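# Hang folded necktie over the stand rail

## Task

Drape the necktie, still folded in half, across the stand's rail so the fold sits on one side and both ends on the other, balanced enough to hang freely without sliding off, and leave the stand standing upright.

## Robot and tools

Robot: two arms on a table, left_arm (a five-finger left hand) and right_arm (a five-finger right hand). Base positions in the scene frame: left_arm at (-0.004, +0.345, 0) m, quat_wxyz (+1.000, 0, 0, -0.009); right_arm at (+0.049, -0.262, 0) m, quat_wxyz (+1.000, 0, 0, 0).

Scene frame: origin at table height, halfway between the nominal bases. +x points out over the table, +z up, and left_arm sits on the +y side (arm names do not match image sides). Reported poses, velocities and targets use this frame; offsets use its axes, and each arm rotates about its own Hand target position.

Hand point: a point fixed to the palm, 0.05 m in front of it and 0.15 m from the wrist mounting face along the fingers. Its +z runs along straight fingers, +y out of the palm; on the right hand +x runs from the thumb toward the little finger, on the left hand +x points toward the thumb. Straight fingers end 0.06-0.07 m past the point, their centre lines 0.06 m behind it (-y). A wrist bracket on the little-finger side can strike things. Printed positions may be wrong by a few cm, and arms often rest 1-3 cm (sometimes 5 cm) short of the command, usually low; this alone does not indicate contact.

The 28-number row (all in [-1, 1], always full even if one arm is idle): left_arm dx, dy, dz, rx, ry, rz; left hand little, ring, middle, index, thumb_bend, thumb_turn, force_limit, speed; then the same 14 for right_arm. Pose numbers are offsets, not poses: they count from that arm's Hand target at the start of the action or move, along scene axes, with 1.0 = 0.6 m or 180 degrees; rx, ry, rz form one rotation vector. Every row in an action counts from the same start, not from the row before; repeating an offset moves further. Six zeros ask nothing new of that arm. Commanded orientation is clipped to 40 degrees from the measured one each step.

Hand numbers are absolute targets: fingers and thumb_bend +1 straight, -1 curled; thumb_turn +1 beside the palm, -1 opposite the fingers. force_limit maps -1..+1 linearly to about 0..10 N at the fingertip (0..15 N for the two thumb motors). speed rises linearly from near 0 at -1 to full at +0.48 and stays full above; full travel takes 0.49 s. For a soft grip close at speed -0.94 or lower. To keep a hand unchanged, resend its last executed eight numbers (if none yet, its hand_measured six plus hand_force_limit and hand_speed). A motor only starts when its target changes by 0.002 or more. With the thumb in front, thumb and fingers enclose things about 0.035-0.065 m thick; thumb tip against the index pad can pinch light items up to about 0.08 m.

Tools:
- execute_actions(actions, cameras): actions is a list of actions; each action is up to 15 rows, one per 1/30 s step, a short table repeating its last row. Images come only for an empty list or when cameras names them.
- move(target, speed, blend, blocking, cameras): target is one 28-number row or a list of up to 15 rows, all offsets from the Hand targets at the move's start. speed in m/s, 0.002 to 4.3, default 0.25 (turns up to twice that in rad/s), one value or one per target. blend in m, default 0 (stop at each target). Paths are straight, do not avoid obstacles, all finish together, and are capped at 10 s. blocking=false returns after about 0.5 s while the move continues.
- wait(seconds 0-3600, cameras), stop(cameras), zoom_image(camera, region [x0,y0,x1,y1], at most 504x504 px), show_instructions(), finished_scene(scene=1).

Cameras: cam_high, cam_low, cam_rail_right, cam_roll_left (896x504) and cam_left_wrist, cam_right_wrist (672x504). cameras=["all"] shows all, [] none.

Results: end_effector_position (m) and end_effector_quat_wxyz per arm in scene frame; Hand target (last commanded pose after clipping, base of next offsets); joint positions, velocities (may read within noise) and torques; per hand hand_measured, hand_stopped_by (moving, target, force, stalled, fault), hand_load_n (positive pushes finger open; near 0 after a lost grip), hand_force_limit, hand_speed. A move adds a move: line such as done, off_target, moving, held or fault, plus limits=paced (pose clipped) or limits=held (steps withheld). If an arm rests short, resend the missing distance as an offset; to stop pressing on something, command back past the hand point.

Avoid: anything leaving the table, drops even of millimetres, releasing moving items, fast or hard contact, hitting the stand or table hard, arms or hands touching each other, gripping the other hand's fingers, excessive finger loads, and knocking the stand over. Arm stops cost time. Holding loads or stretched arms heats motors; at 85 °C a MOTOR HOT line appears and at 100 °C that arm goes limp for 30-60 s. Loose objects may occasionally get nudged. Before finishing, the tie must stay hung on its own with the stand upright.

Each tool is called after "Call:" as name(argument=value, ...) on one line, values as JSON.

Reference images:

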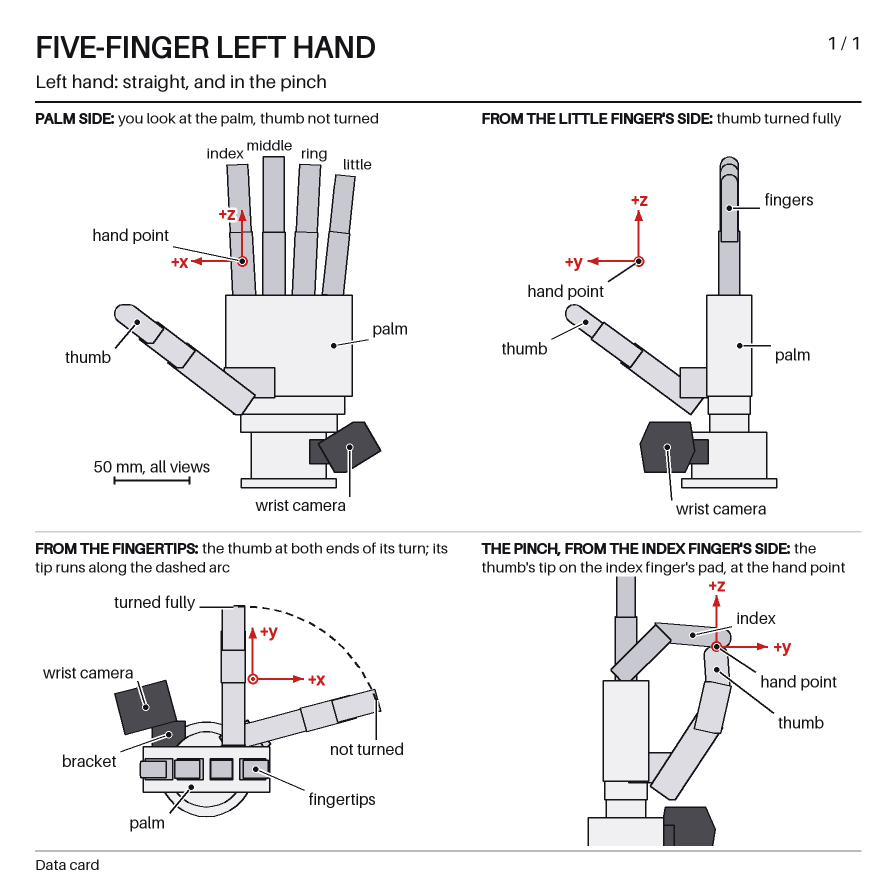

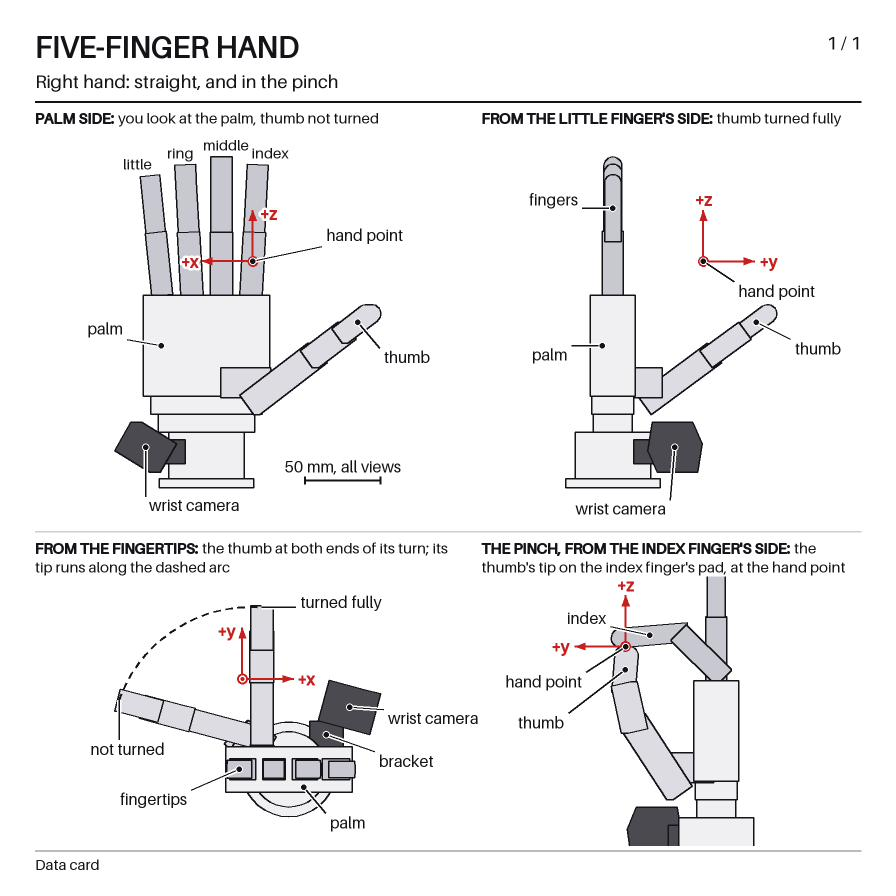

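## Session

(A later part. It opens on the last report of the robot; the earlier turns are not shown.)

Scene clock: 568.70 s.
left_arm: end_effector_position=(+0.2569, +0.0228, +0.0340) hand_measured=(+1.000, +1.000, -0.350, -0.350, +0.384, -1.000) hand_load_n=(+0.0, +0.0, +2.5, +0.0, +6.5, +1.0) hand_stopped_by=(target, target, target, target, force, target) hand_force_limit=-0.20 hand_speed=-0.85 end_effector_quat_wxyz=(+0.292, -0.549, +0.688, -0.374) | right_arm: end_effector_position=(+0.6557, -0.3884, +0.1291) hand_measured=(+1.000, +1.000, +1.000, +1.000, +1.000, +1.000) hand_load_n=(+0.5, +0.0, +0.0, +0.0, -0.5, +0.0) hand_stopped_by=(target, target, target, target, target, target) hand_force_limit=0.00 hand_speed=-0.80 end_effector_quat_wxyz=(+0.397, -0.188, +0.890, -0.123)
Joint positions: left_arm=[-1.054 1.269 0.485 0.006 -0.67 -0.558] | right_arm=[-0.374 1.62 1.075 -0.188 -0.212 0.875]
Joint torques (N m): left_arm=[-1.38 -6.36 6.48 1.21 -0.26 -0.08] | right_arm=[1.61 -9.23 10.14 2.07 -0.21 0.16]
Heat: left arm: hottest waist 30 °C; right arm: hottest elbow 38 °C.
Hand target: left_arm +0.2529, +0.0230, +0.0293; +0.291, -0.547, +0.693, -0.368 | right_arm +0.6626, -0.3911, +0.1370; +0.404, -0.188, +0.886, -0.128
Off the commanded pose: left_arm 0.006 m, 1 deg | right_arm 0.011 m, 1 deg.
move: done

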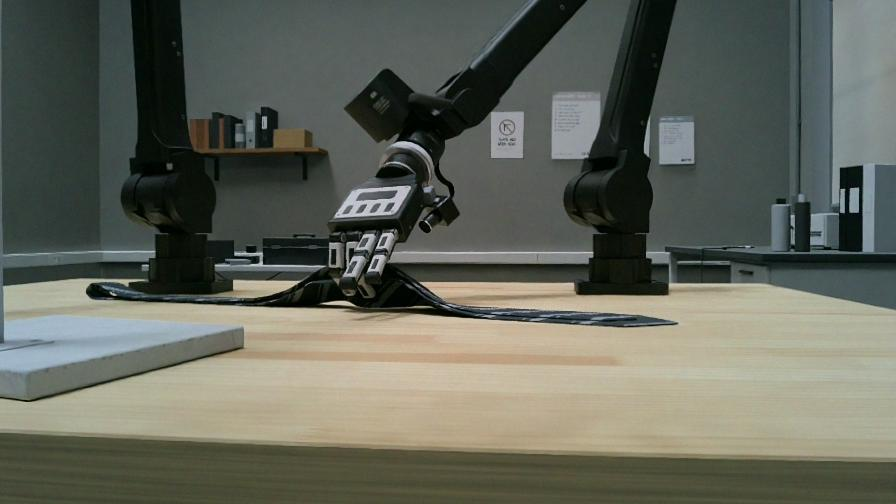

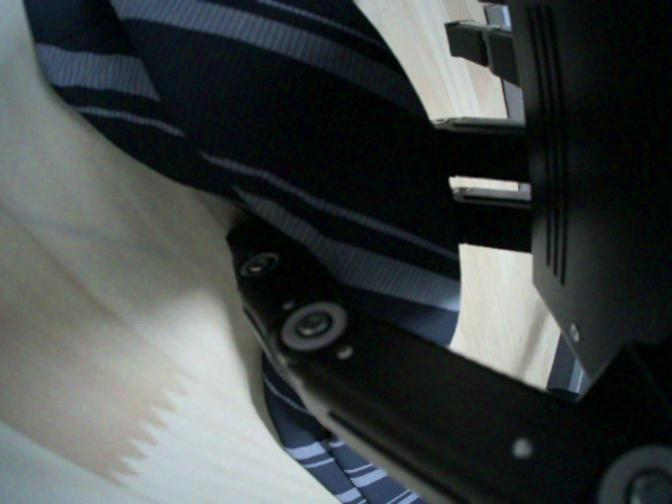

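Call:
move(target=[0.0, 0.0, 0.12, 0,0,0, 1,1,-0.35,-0.35,0.25,-1,-0.2,-0.85, 0,0,0,0,0,0,1,1,1,1,1,1,0,-0.8], speed=0.06, cameras=["cam_high","cam_low","cam_roll_left","cam_left_wrist"])

Call:
zoom_image(camera="cam_roll_left", region=[250, 120, 500, 340])

Scene clock: 577.73 s.
left_arm: end_effector_position=(+0.2477, +0.0391, +0.0801) hand_measured=(+1.000, +1.000, -0.350, -0.350, +0.384, -1.000) hand_load_n=(+0.0, +0.0, +2.5, +0.0, +6.5, +1.5) hand_stopped_by=(target, target, target, target, force, target) hand_force_limit=-0.20 hand_speed=-0.85 end_effector_quat_wxyz=(+0.296, -0.546, +0.701, -0.349) | right_arm: end_effector_position=(+0.6557, -0.3884, +0.1291) hand_measured=(+1.000, +1.000, +1.000, +1.000, +1.000, +1.000) hand_load_n=(+0.0, +0.0, -0.5, +0.0, +0.0, -0.5) hand_stopped_by=(target, target, target, target, target, target) hand_force_limit=0.00 hand_speed=-0.80 end_effector_quat_wxyz=(+0.397, -0.188, +0.890, -0.123)
Joint positions: left_arm=[-1.054 1.109 0.551 -0.277 -0.669 -0.558] | right_arm=[-0.374 1.62 1.075 -0.188 -0.212 0.875]
Joint torques (N m): left_arm=[-1.38 -6.42 10.65 1.22 -0.31 -0.08] | right_arm=[1.85 -10.29 10.15 2.15 -0.16 0.15]
Heat: left arm: hottest waist 30 °C; right arm: hottest elbow 38 °C.
Hand target: left_arm +0.2529, +0.0230, +0.1013; +0.291, -0.547, +0.693, -0.368 | right_arm +0.6626, -0.3911, +0.1370; +0.404, -0.188, +0.886, -0.128
Off the commanded pose: left_arm 0.027 m, 3 deg | right_arm 0.011 m, 1 deg.
move: off_target (left_arm)

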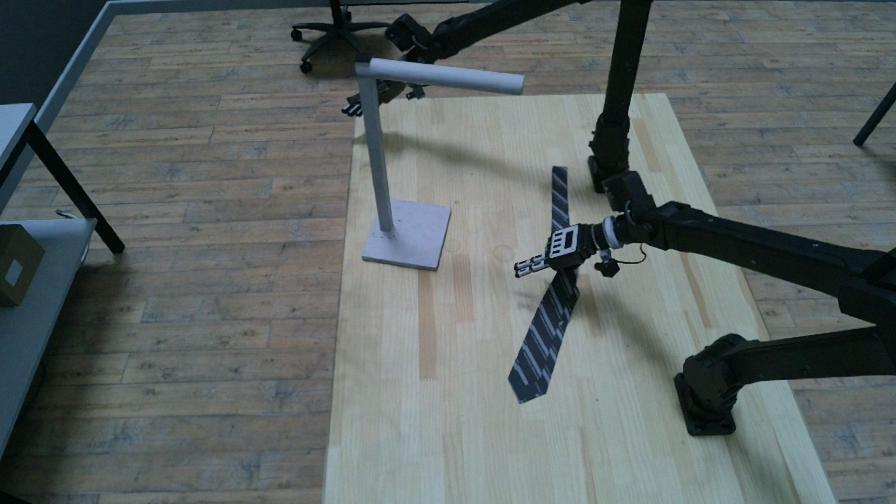

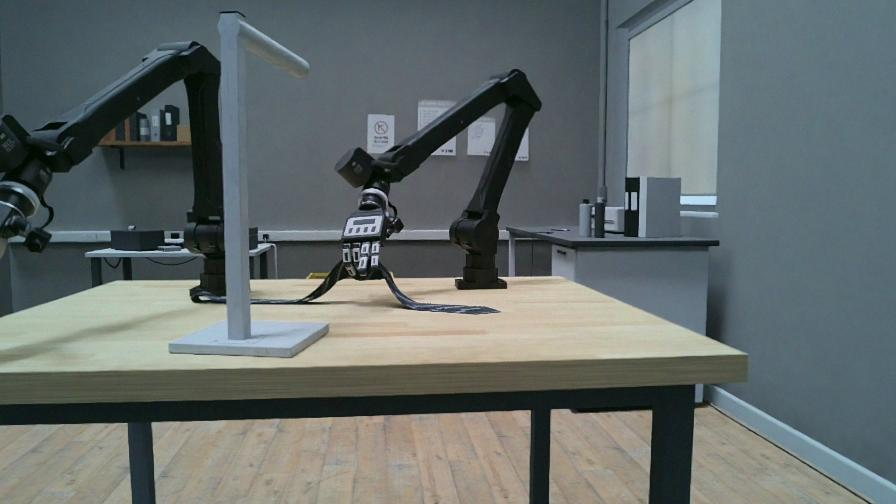

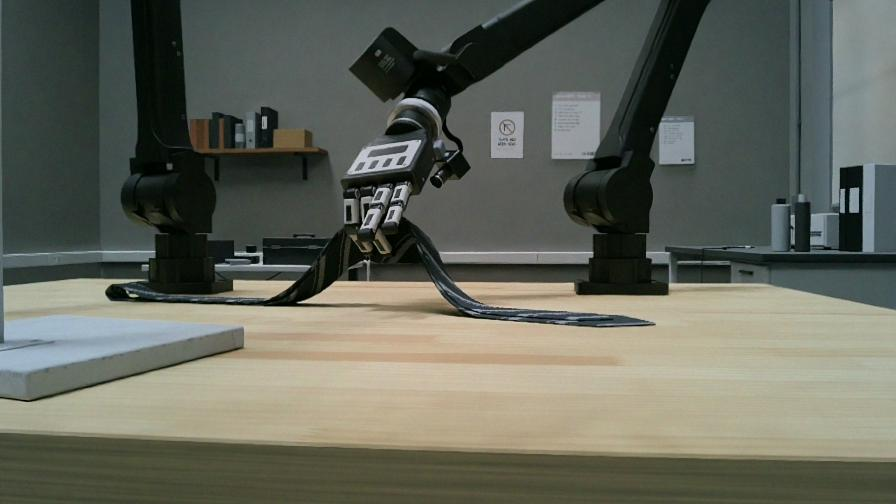

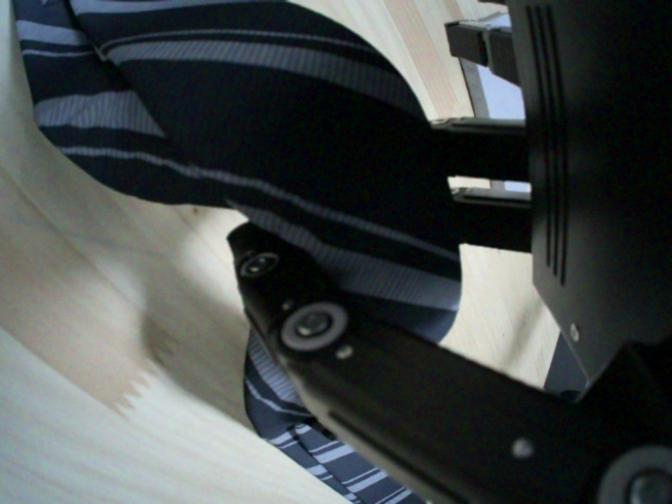

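Scaled by 2.016 from the camera's image (finer frame: 1280x720).

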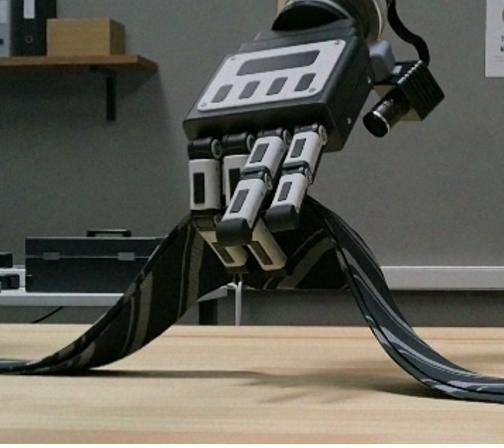

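Call:
move(target=[0.0, 0.0, 0.3, 0,0,0, 1,1,-0.35,-0.35,0.25,-1,-0.2,-0.85, 0,0,0,0,0,0,1,1,1,1,1,1,0,-0.8], speed=0.08, cameras=["cam_high","cam_low","cam_roll_left","cam_left_wrist"])

Scene clock: 628.97 s.
left_arm: end_effector_position=(+0.2514, +0.0323, +0.2543) hand_measured=(+1.000, +1.000, -0.350, -0.350, +0.384, -1.000) hand_load_n=(+0.0, +0.0, +2.5, -0.5, +6.5, +1.0) hand_stopped_by=(target, target, target, target, force, target) hand_force_limit=-0.20 hand_speed=-0.85 end_effector_quat_wxyz=(+0.296, -0.546, +0.703, -0.346) | right_arm: end_effector_position=(+0.6557, -0.3884, +0.1291) hand_measured=(+1.000, +1.000, +1.000, +1.000, +1.000, +1.000) hand_load_n=(+0.0, +0.0, +0.0, +0.0, +0.0, +0.0) hand_stopped_by=(target, target, target, target, target, target) hand_force_limit=0.00 hand_speed=-0.80 end_effector_quat_wxyz=(+0.397, -0.188, +0.890, -0.123)
Joint positions: left_arm=[-1.054 0.974 0.95 -0.817 -0.668 -0.558] | right_arm=[-0.374 1.62 1.075 -0.188 -0.212 0.875]
Joint torques (N m): left_arm=[-1.44 -5.95 12.36 1.07 -0.32 -0.07] | right_arm=[2.02 -9.35 10.39 2.24 -0.21 0.1]
Heat: left arm: hottest elbow 33 °C; right arm: hottest elbow 38 °C.
Hand target: left_arm +0.2529, +0.0229, +0.2814; +0.291, -0.547, +0.693, -0.368 | right_arm +0.6626, -0.3911, +0.1370; +0.404, -0.188, +0.886, -0.128
Off the commanded pose: left_arm 0.029 m, 3 deg | right_arm 0.011 m, 1 deg.
move: off_target (left_arm)

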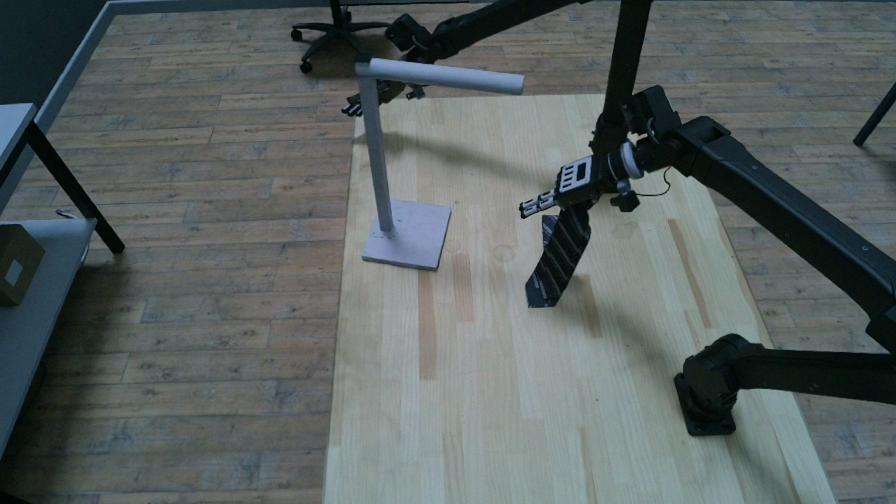

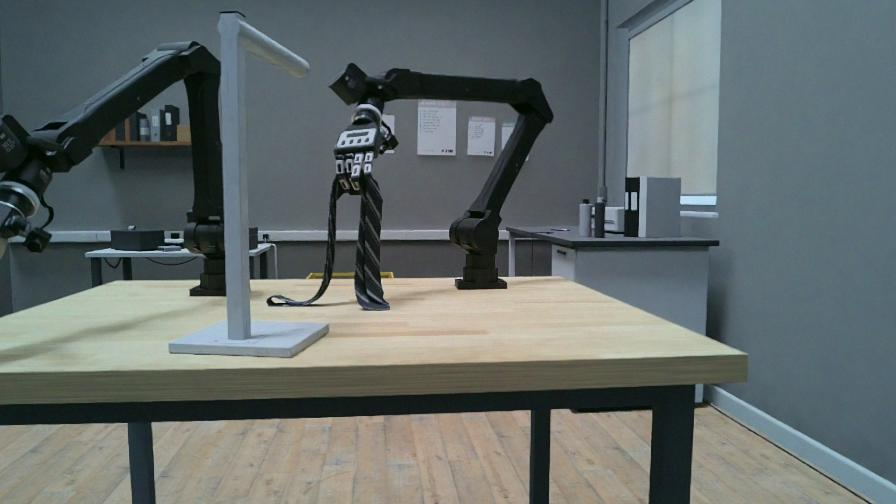

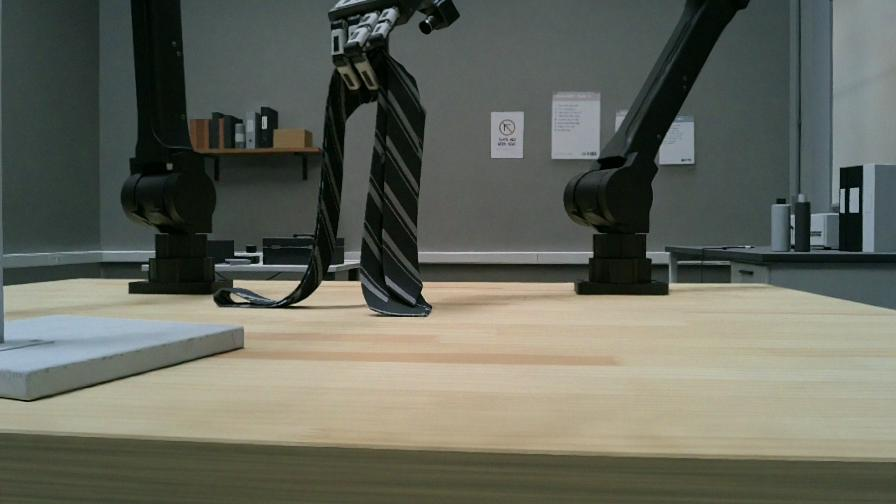

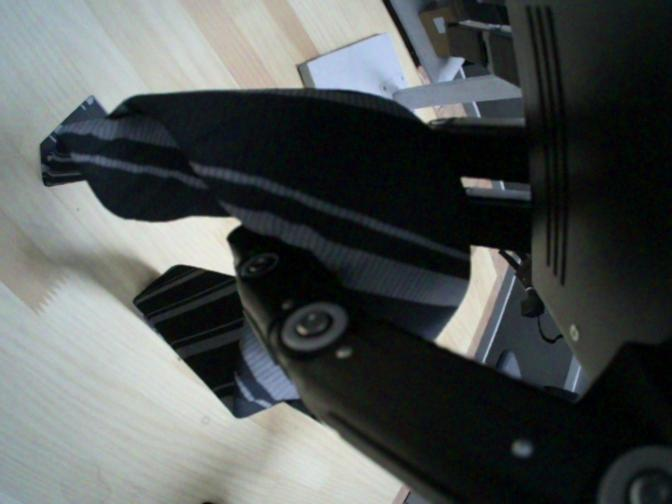

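Call:
move(target=[0.0, 0.0, 0.45, 0,0,0, 1,1,-0.35,-0.35,0.25,-1,-0.2,-0.85, 0,0,0,0,0,0,1,1,1,1,1,1,0,-0.8], speed=0.1, cameras=["cam_high","cam_low","cam_rail_right","cam_roll_left","cam_left_wrist"])

Call:
zoom_image(camera="cam_low", region=[200, 0, 450, 330])

Call:
zoom_image(camera="cam_high", region=[340, 40, 700, 300])

Scene clock: 643.13 s.
left_arm: end_effector_position=(+0.2546, +0.0262, +0.5369) hand_measured=(+1.000, +1.000, -0.350, -0.350, +0.384, -1.000) hand_load_n=(+0.0, +0.0, +2.0, +0.0, +6.5, +1.0) hand_stopped_by=(target, target, target, target, force, target) hand_force_limit=-0.20 hand_speed=-0.85 end_effector_quat_wxyz=(+0.295, -0.547, +0.698, -0.356) | right_arm: end_effector_position=(+0.6557, -0.3884, +0.1291) hand_measured=(+1.000, +1.000, +1.000, +1.000, +1.000, +1.000) hand_load_n=(+0.0, +0.0, +0.0, +0.0, +0.0, +0.0) hand_stopped_by=(target, target, target, target, target, target) hand_force_limit=0.00 hand_speed=-0.80 end_effector_quat_wxyz=(+0.397, -0.188, +0.890, -0.123)
Joint positions: left_arm=[-1.054 1.217 1.906 -1.508 -0.668 -0.558] | right_arm=[-0.374 1.62 1.075 -0.188 -0.212 0.875]
Joint torques (N m): left_arm=[-1.49 -5.83 10.43 1.2 -0.34 -0.08] | right_arm=[1.55 -9.76 10.13 2.26 -0.18 0.11]
Heat: left arm: hottest elbow 33 °C; right arm: hottest elbow 38 °C.
Hand target: left_arm +0.2530, +0.0229, +0.5513; +0.291, -0.547, +0.693, -0.368 | right_arm +0.6626, -0.3911, +0.1370; +0.404, -0.188, +0.886, -0.128
Off the commanded pose: left_arm 0.015 m, 2 deg | right_arm 0.011 m, 1 deg.
move: off_target (left_arm)

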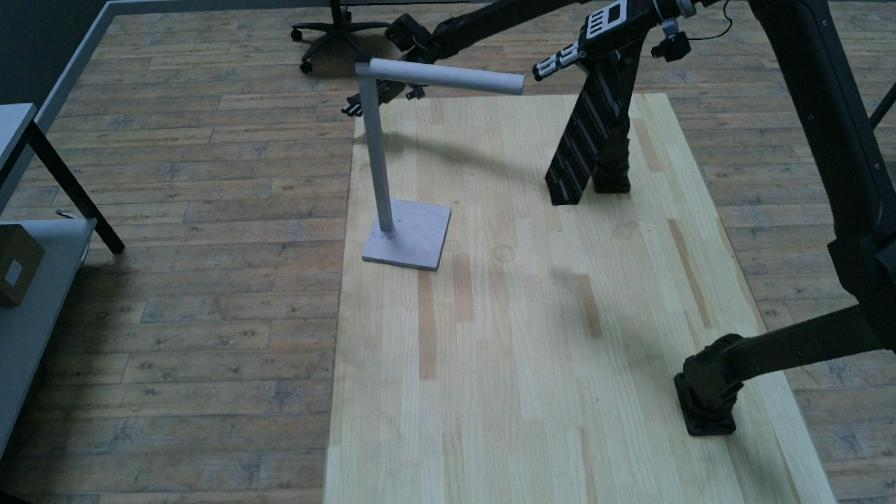

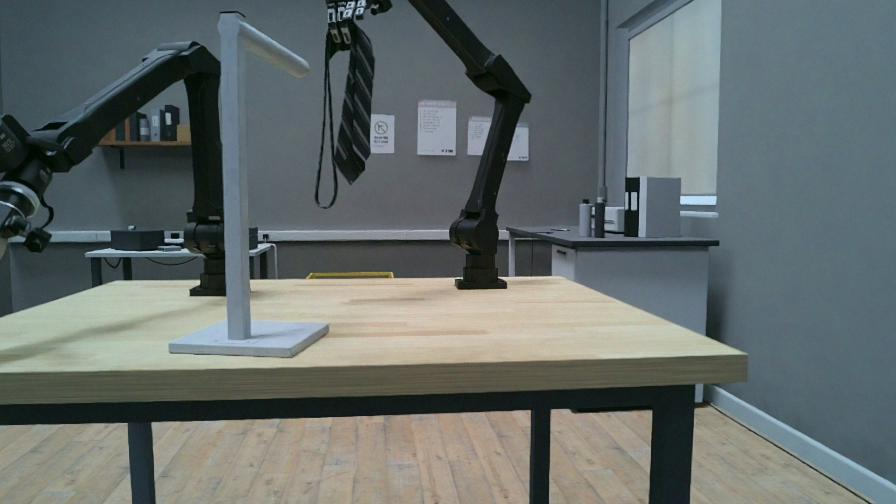

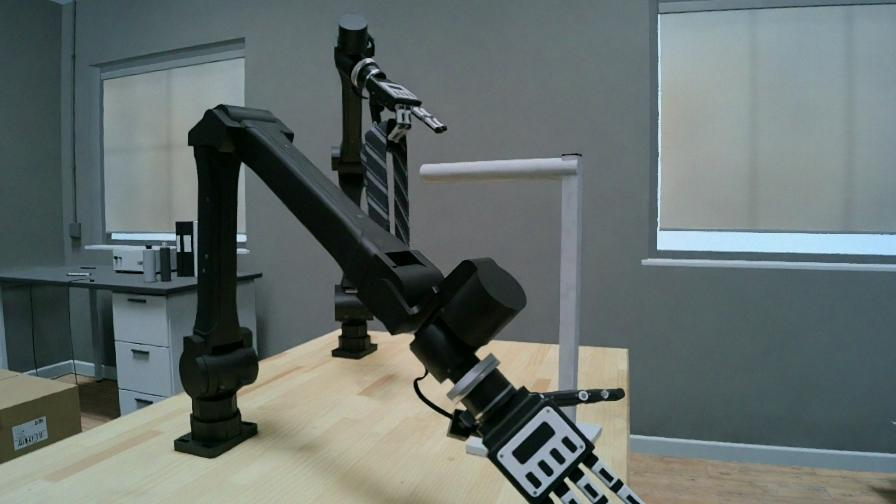

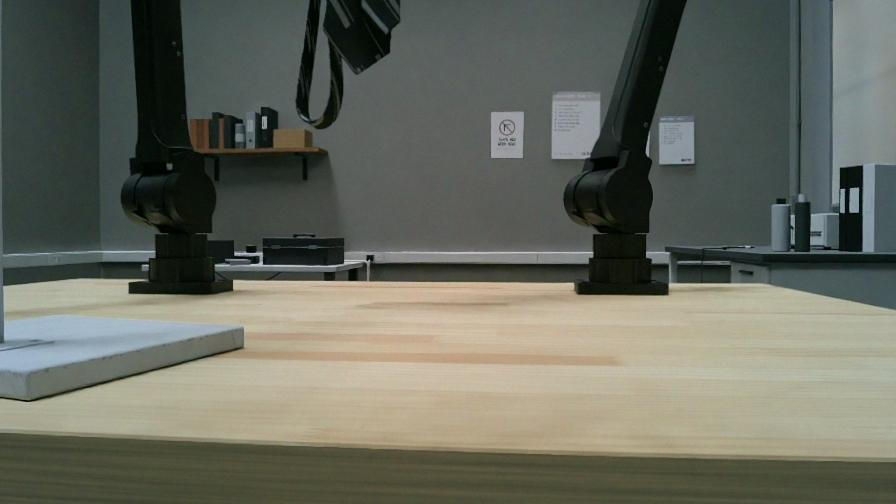

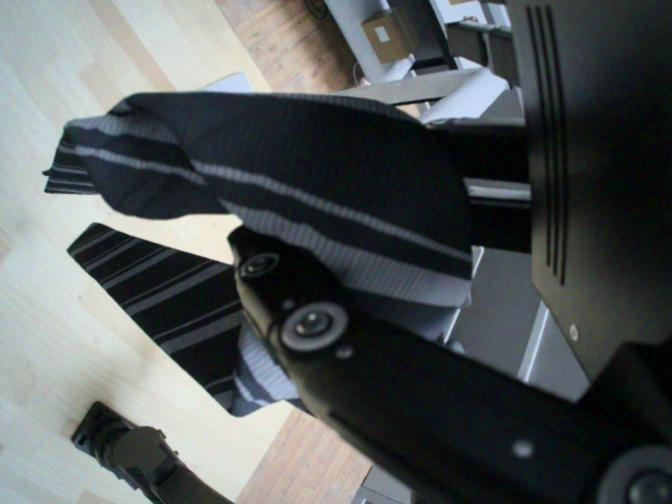

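Scaled by 1.527 from the camera's image (finer frame: 1280x720).

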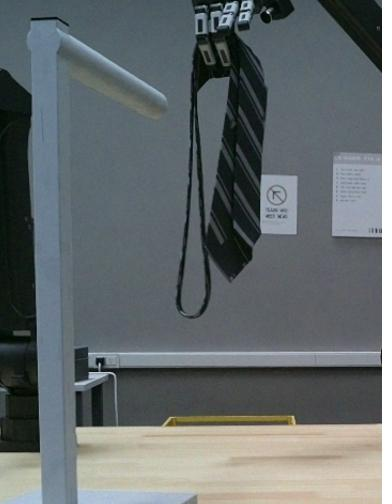

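Scaled by 1.400 from the camera's image (finer frame: 1280x720).

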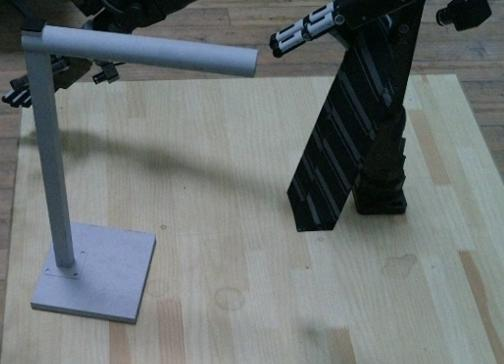

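Call:
move(target=[0.0, -0.158, 0.0, 0,0,0.02, 1,1,-0.35,-0.35,0.25,-1,-0.2,-0.85, 0,0,0,0,0,0,1,1,1,1,1,1,0,-0.8], speed=0.08, cameras=["cam_high","cam_low","cam_rail_right","cam_roll_left","cam_left_wrist"])

Call:
zoom_image(camera="cam_low", region=[200, 0, 400, 240])

Call:
zoom_image(camera="cam_high", region=[340, 0, 700, 260])

Call:
zoom_image(camera="cam_rail_right", region=[330, 20, 600, 280])

Scene clock: 687.13 s.
left_arm: end_effector_position=(+0.2560, -0.0693, +0.5371) hand_measured=(+1.000, +1.000, -0.350, -0.350, +0.384, -1.000) hand_load_n=(+0.0, +0.0, +2.5, +0.0, +6.5, +1.0) hand_stopped_by=(target, target, target, target, force, target) hand_force_limit=-0.20 hand_speed=-0.85 end_effector_quat_wxyz=(+0.308, -0.566, +0.683, -0.345) | right_arm: end_effector_position=(+0.6557, -0.3884, +0.1291) hand_measured=(+1.000, +1.000, +1.000, +1.000, +1.000, +1.000) hand_load_n=(+0.0, +0.0, +0.0, +0.0, +0.0, +0.0) hand_stopped_by=(target, target, target, target, target, target) hand_force_limit=0.00 hand_speed=-0.80 end_effector_quat_wxyz=(+0.397, -0.188, +0.890, -0.123)
Joint positions: left_arm=[-1.185 1.486 2.183 -1.651 -0.792 -0.751] | right_arm=[-0.374 1.62 1.075 -0.188 -0.212 0.875]
Joint torques (N m): left_arm=[-1.55 -11.28 10.17 0.92 -0.58 -0.12] | right_arm=[2.02 -10.17 10.25 2.18 -0.17 0.19]
Heat: left arm: hottest elbow 34 °C; right arm: hottest elbow 39 °C.
Hand target: left_arm +0.2530, -0.0719, +0.5514; +0.302, -0.569, +0.676, -0.359 | right_arm +0.6626, -0.3911, +0.1370; +0.404, -0.188, +0.886, -0.128
Off the commanded pose: left_arm 0.015 m, 2 deg | right_arm 0.011 m, 1 deg.
move: off_target (left_arm)

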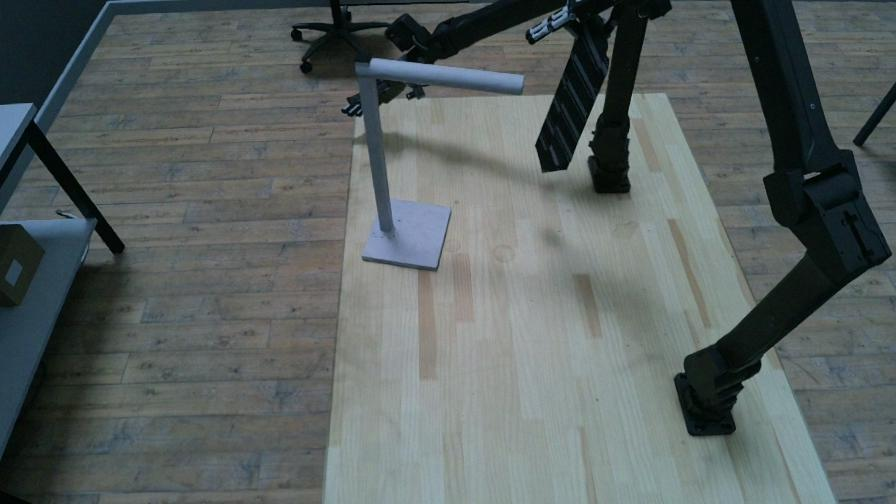

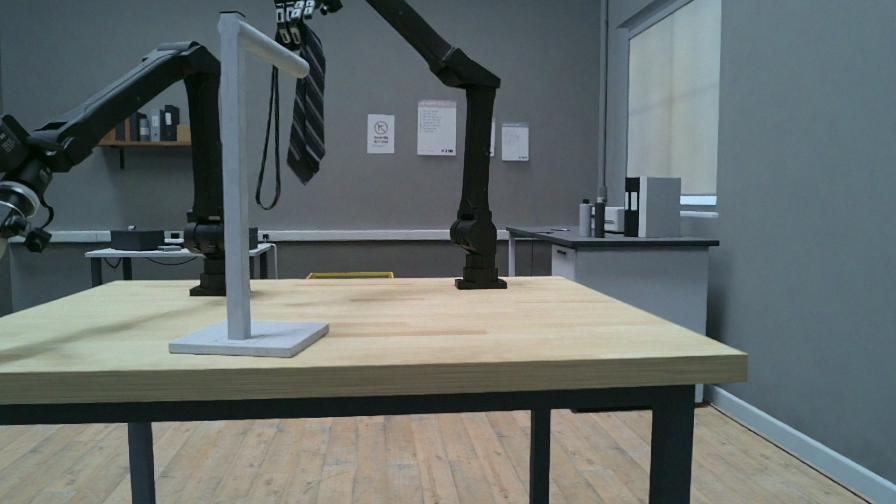

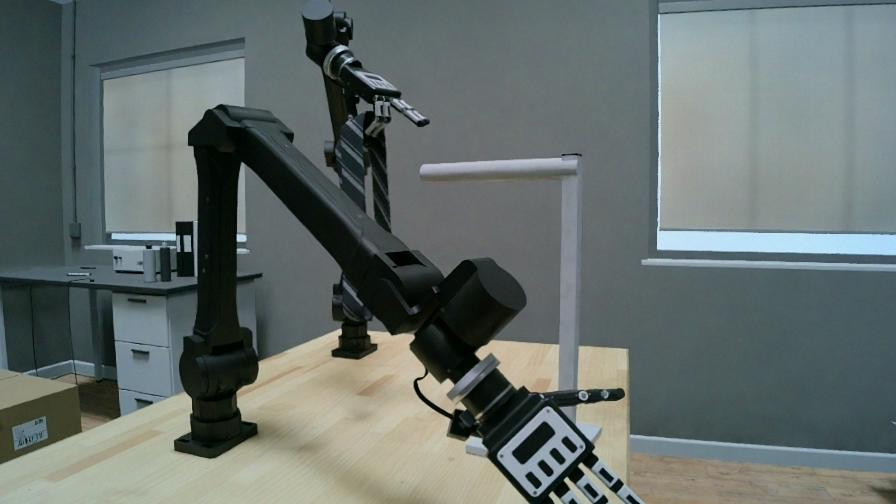

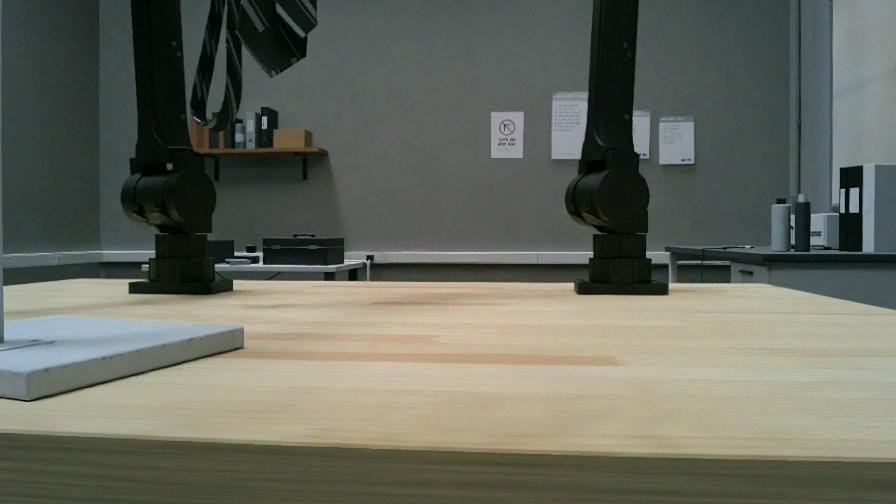

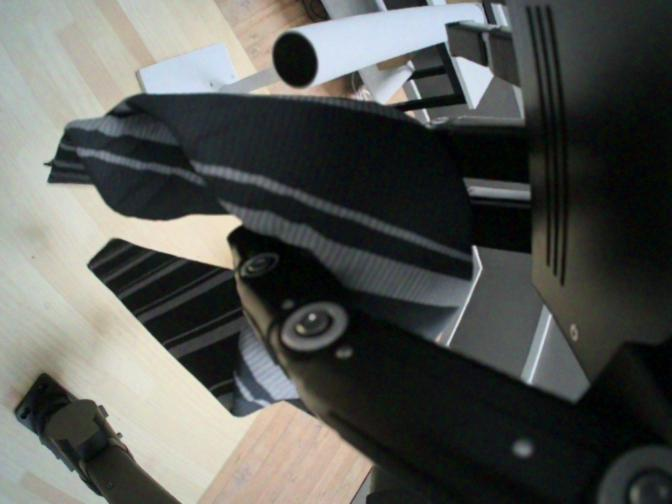

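Scaled by 2.100 from the camera's image (finer frame: 1280x720).

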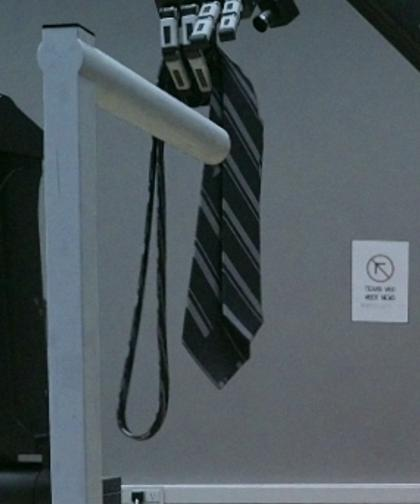

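Scaled by 1.400 from the camera's image (finer frame: 1280x720).

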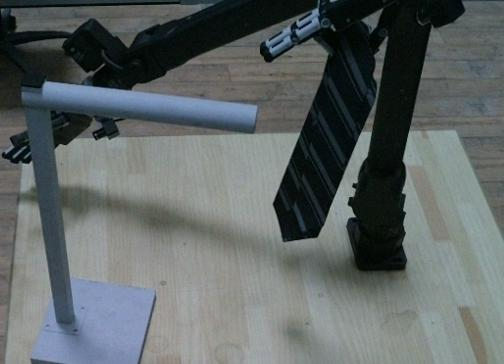

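Scaled by 1.867 from the camera's image (finer frame: 1280x720).

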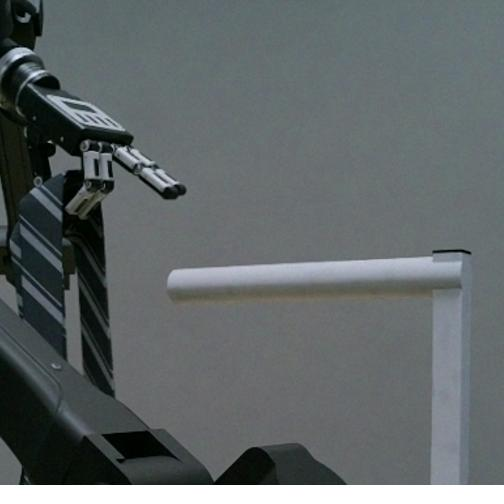

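Call:
move(target=[0.0, 0.0717, -0.025, 0,0,0, 1,1,-0.35,-0.35,0.25,-1,-0.2,-0.85, 0,0,0,0,0,0,1,1,1,1,1,1,0,-0.8], speed=0.06, cameras=["cam_high","cam_low","cam_rail_right","cam_left_wrist"])

Call:
zoom_image(camera="cam_low", region=[200, 0, 400, 240])

Call:
zoom_image(camera="cam_rail_right", region=[330, 20, 600, 280])

Scene clock: 740.67 s.
left_arm: end_effector_position=(+0.2498, -0.0319, +0.5309) hand_measured=(+1.000, +1.000, -0.350, -0.350, +0.384, -1.000) hand_load_n=(-0.5, +0.0, +2.5, +0.0, +6.5, +1.0) hand_stopped_by=(target, target, target, target, force, target) hand_force_limit=-0.20 hand_speed=-0.85 end_effector_quat_wxyz=(+0.303, -0.567, +0.680, -0.352) | right_arm: end_effector_position=(+0.6557, -0.3884, +0.1291) hand_measured=(+1.000, +1.000, +1.000, +1.000, +1.000, +1.000) hand_load_n=(-0.5, +0.0, +0.0, +0.0, +0.0, -0.5) hand_stopped_by=(target, target, target, target, target, target) hand_force_limit=0.00 hand_speed=-0.80 end_effector_quat_wxyz=(+0.397, -0.188, +0.890, -0.123)
Joint positions: left_arm=[-1.16 1.355 2.017 -1.58 -0.771 -0.723] | right_arm=[-0.374 1.62 1.075 -0.188 -0.212 0.875]
Joint torques (N m): left_arm=[-0.09 -10.34 7.47 1.84 -0.39 0.08] | right_arm=[0.85 -10.05 10.13 2.33 -0.19 0.11]
Heat: left arm: hottest elbow 35 °C; right arm: hottest elbow 39 °C.
Hand target: left_arm +0.2530, -0.0289, +0.5362; +0.302, -0.569, +0.675, -0.359 | right_arm +0.6626, -0.3911, +0.1370; +0.404, -0.188, +0.886, -0.128
Off the commanded pose: left_arm 0.007 m, 1 deg | right_arm 0.011 m, 1 deg.
move: done

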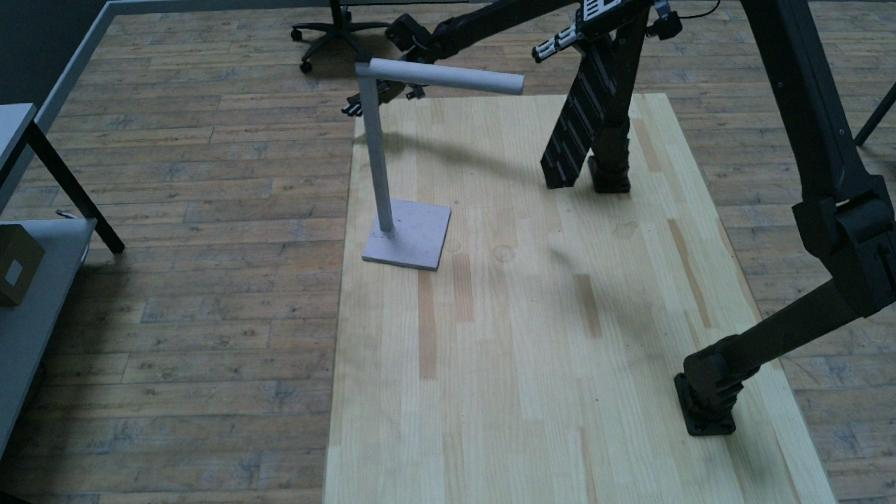

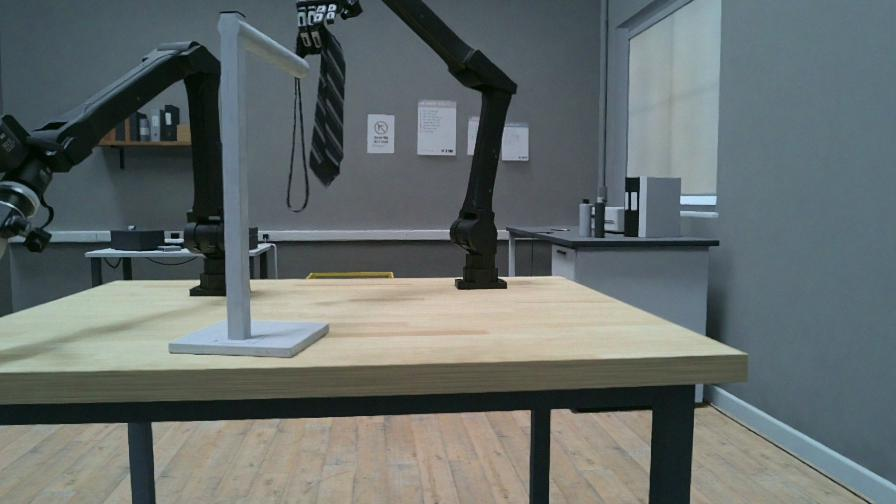

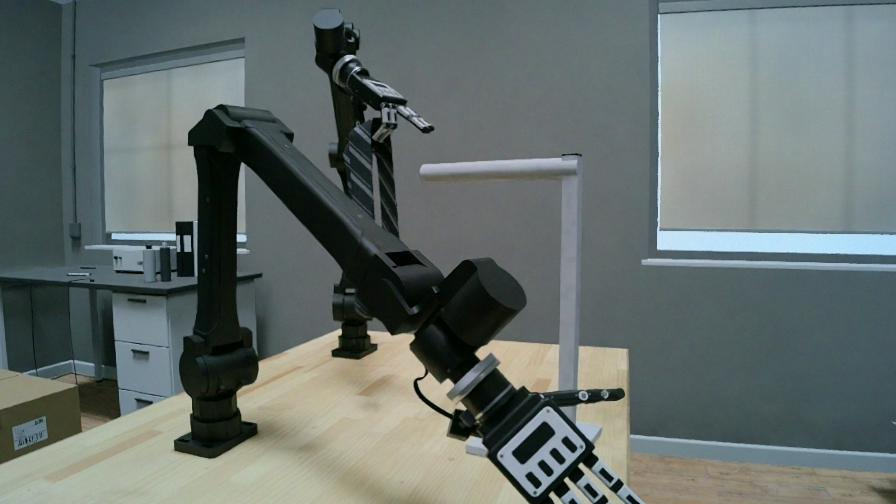

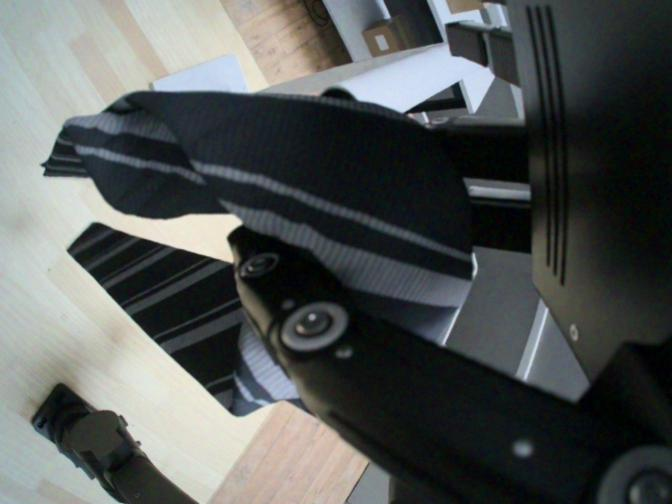

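Scaled by 2.100 from the camera's image (finer frame: 1280x720).

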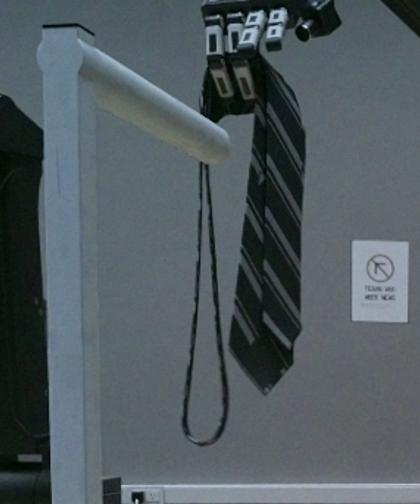

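Scaled by 1.867 from the camera's image (finer frame: 1280x720).

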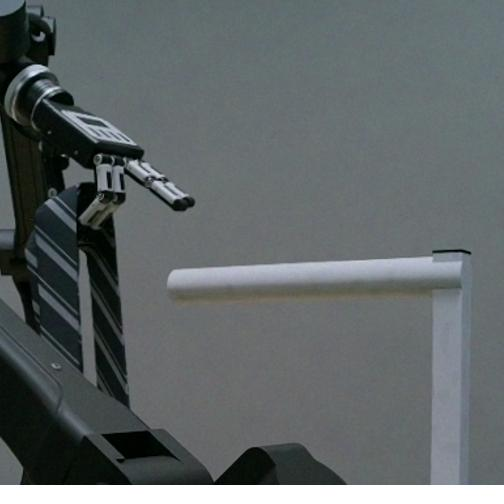

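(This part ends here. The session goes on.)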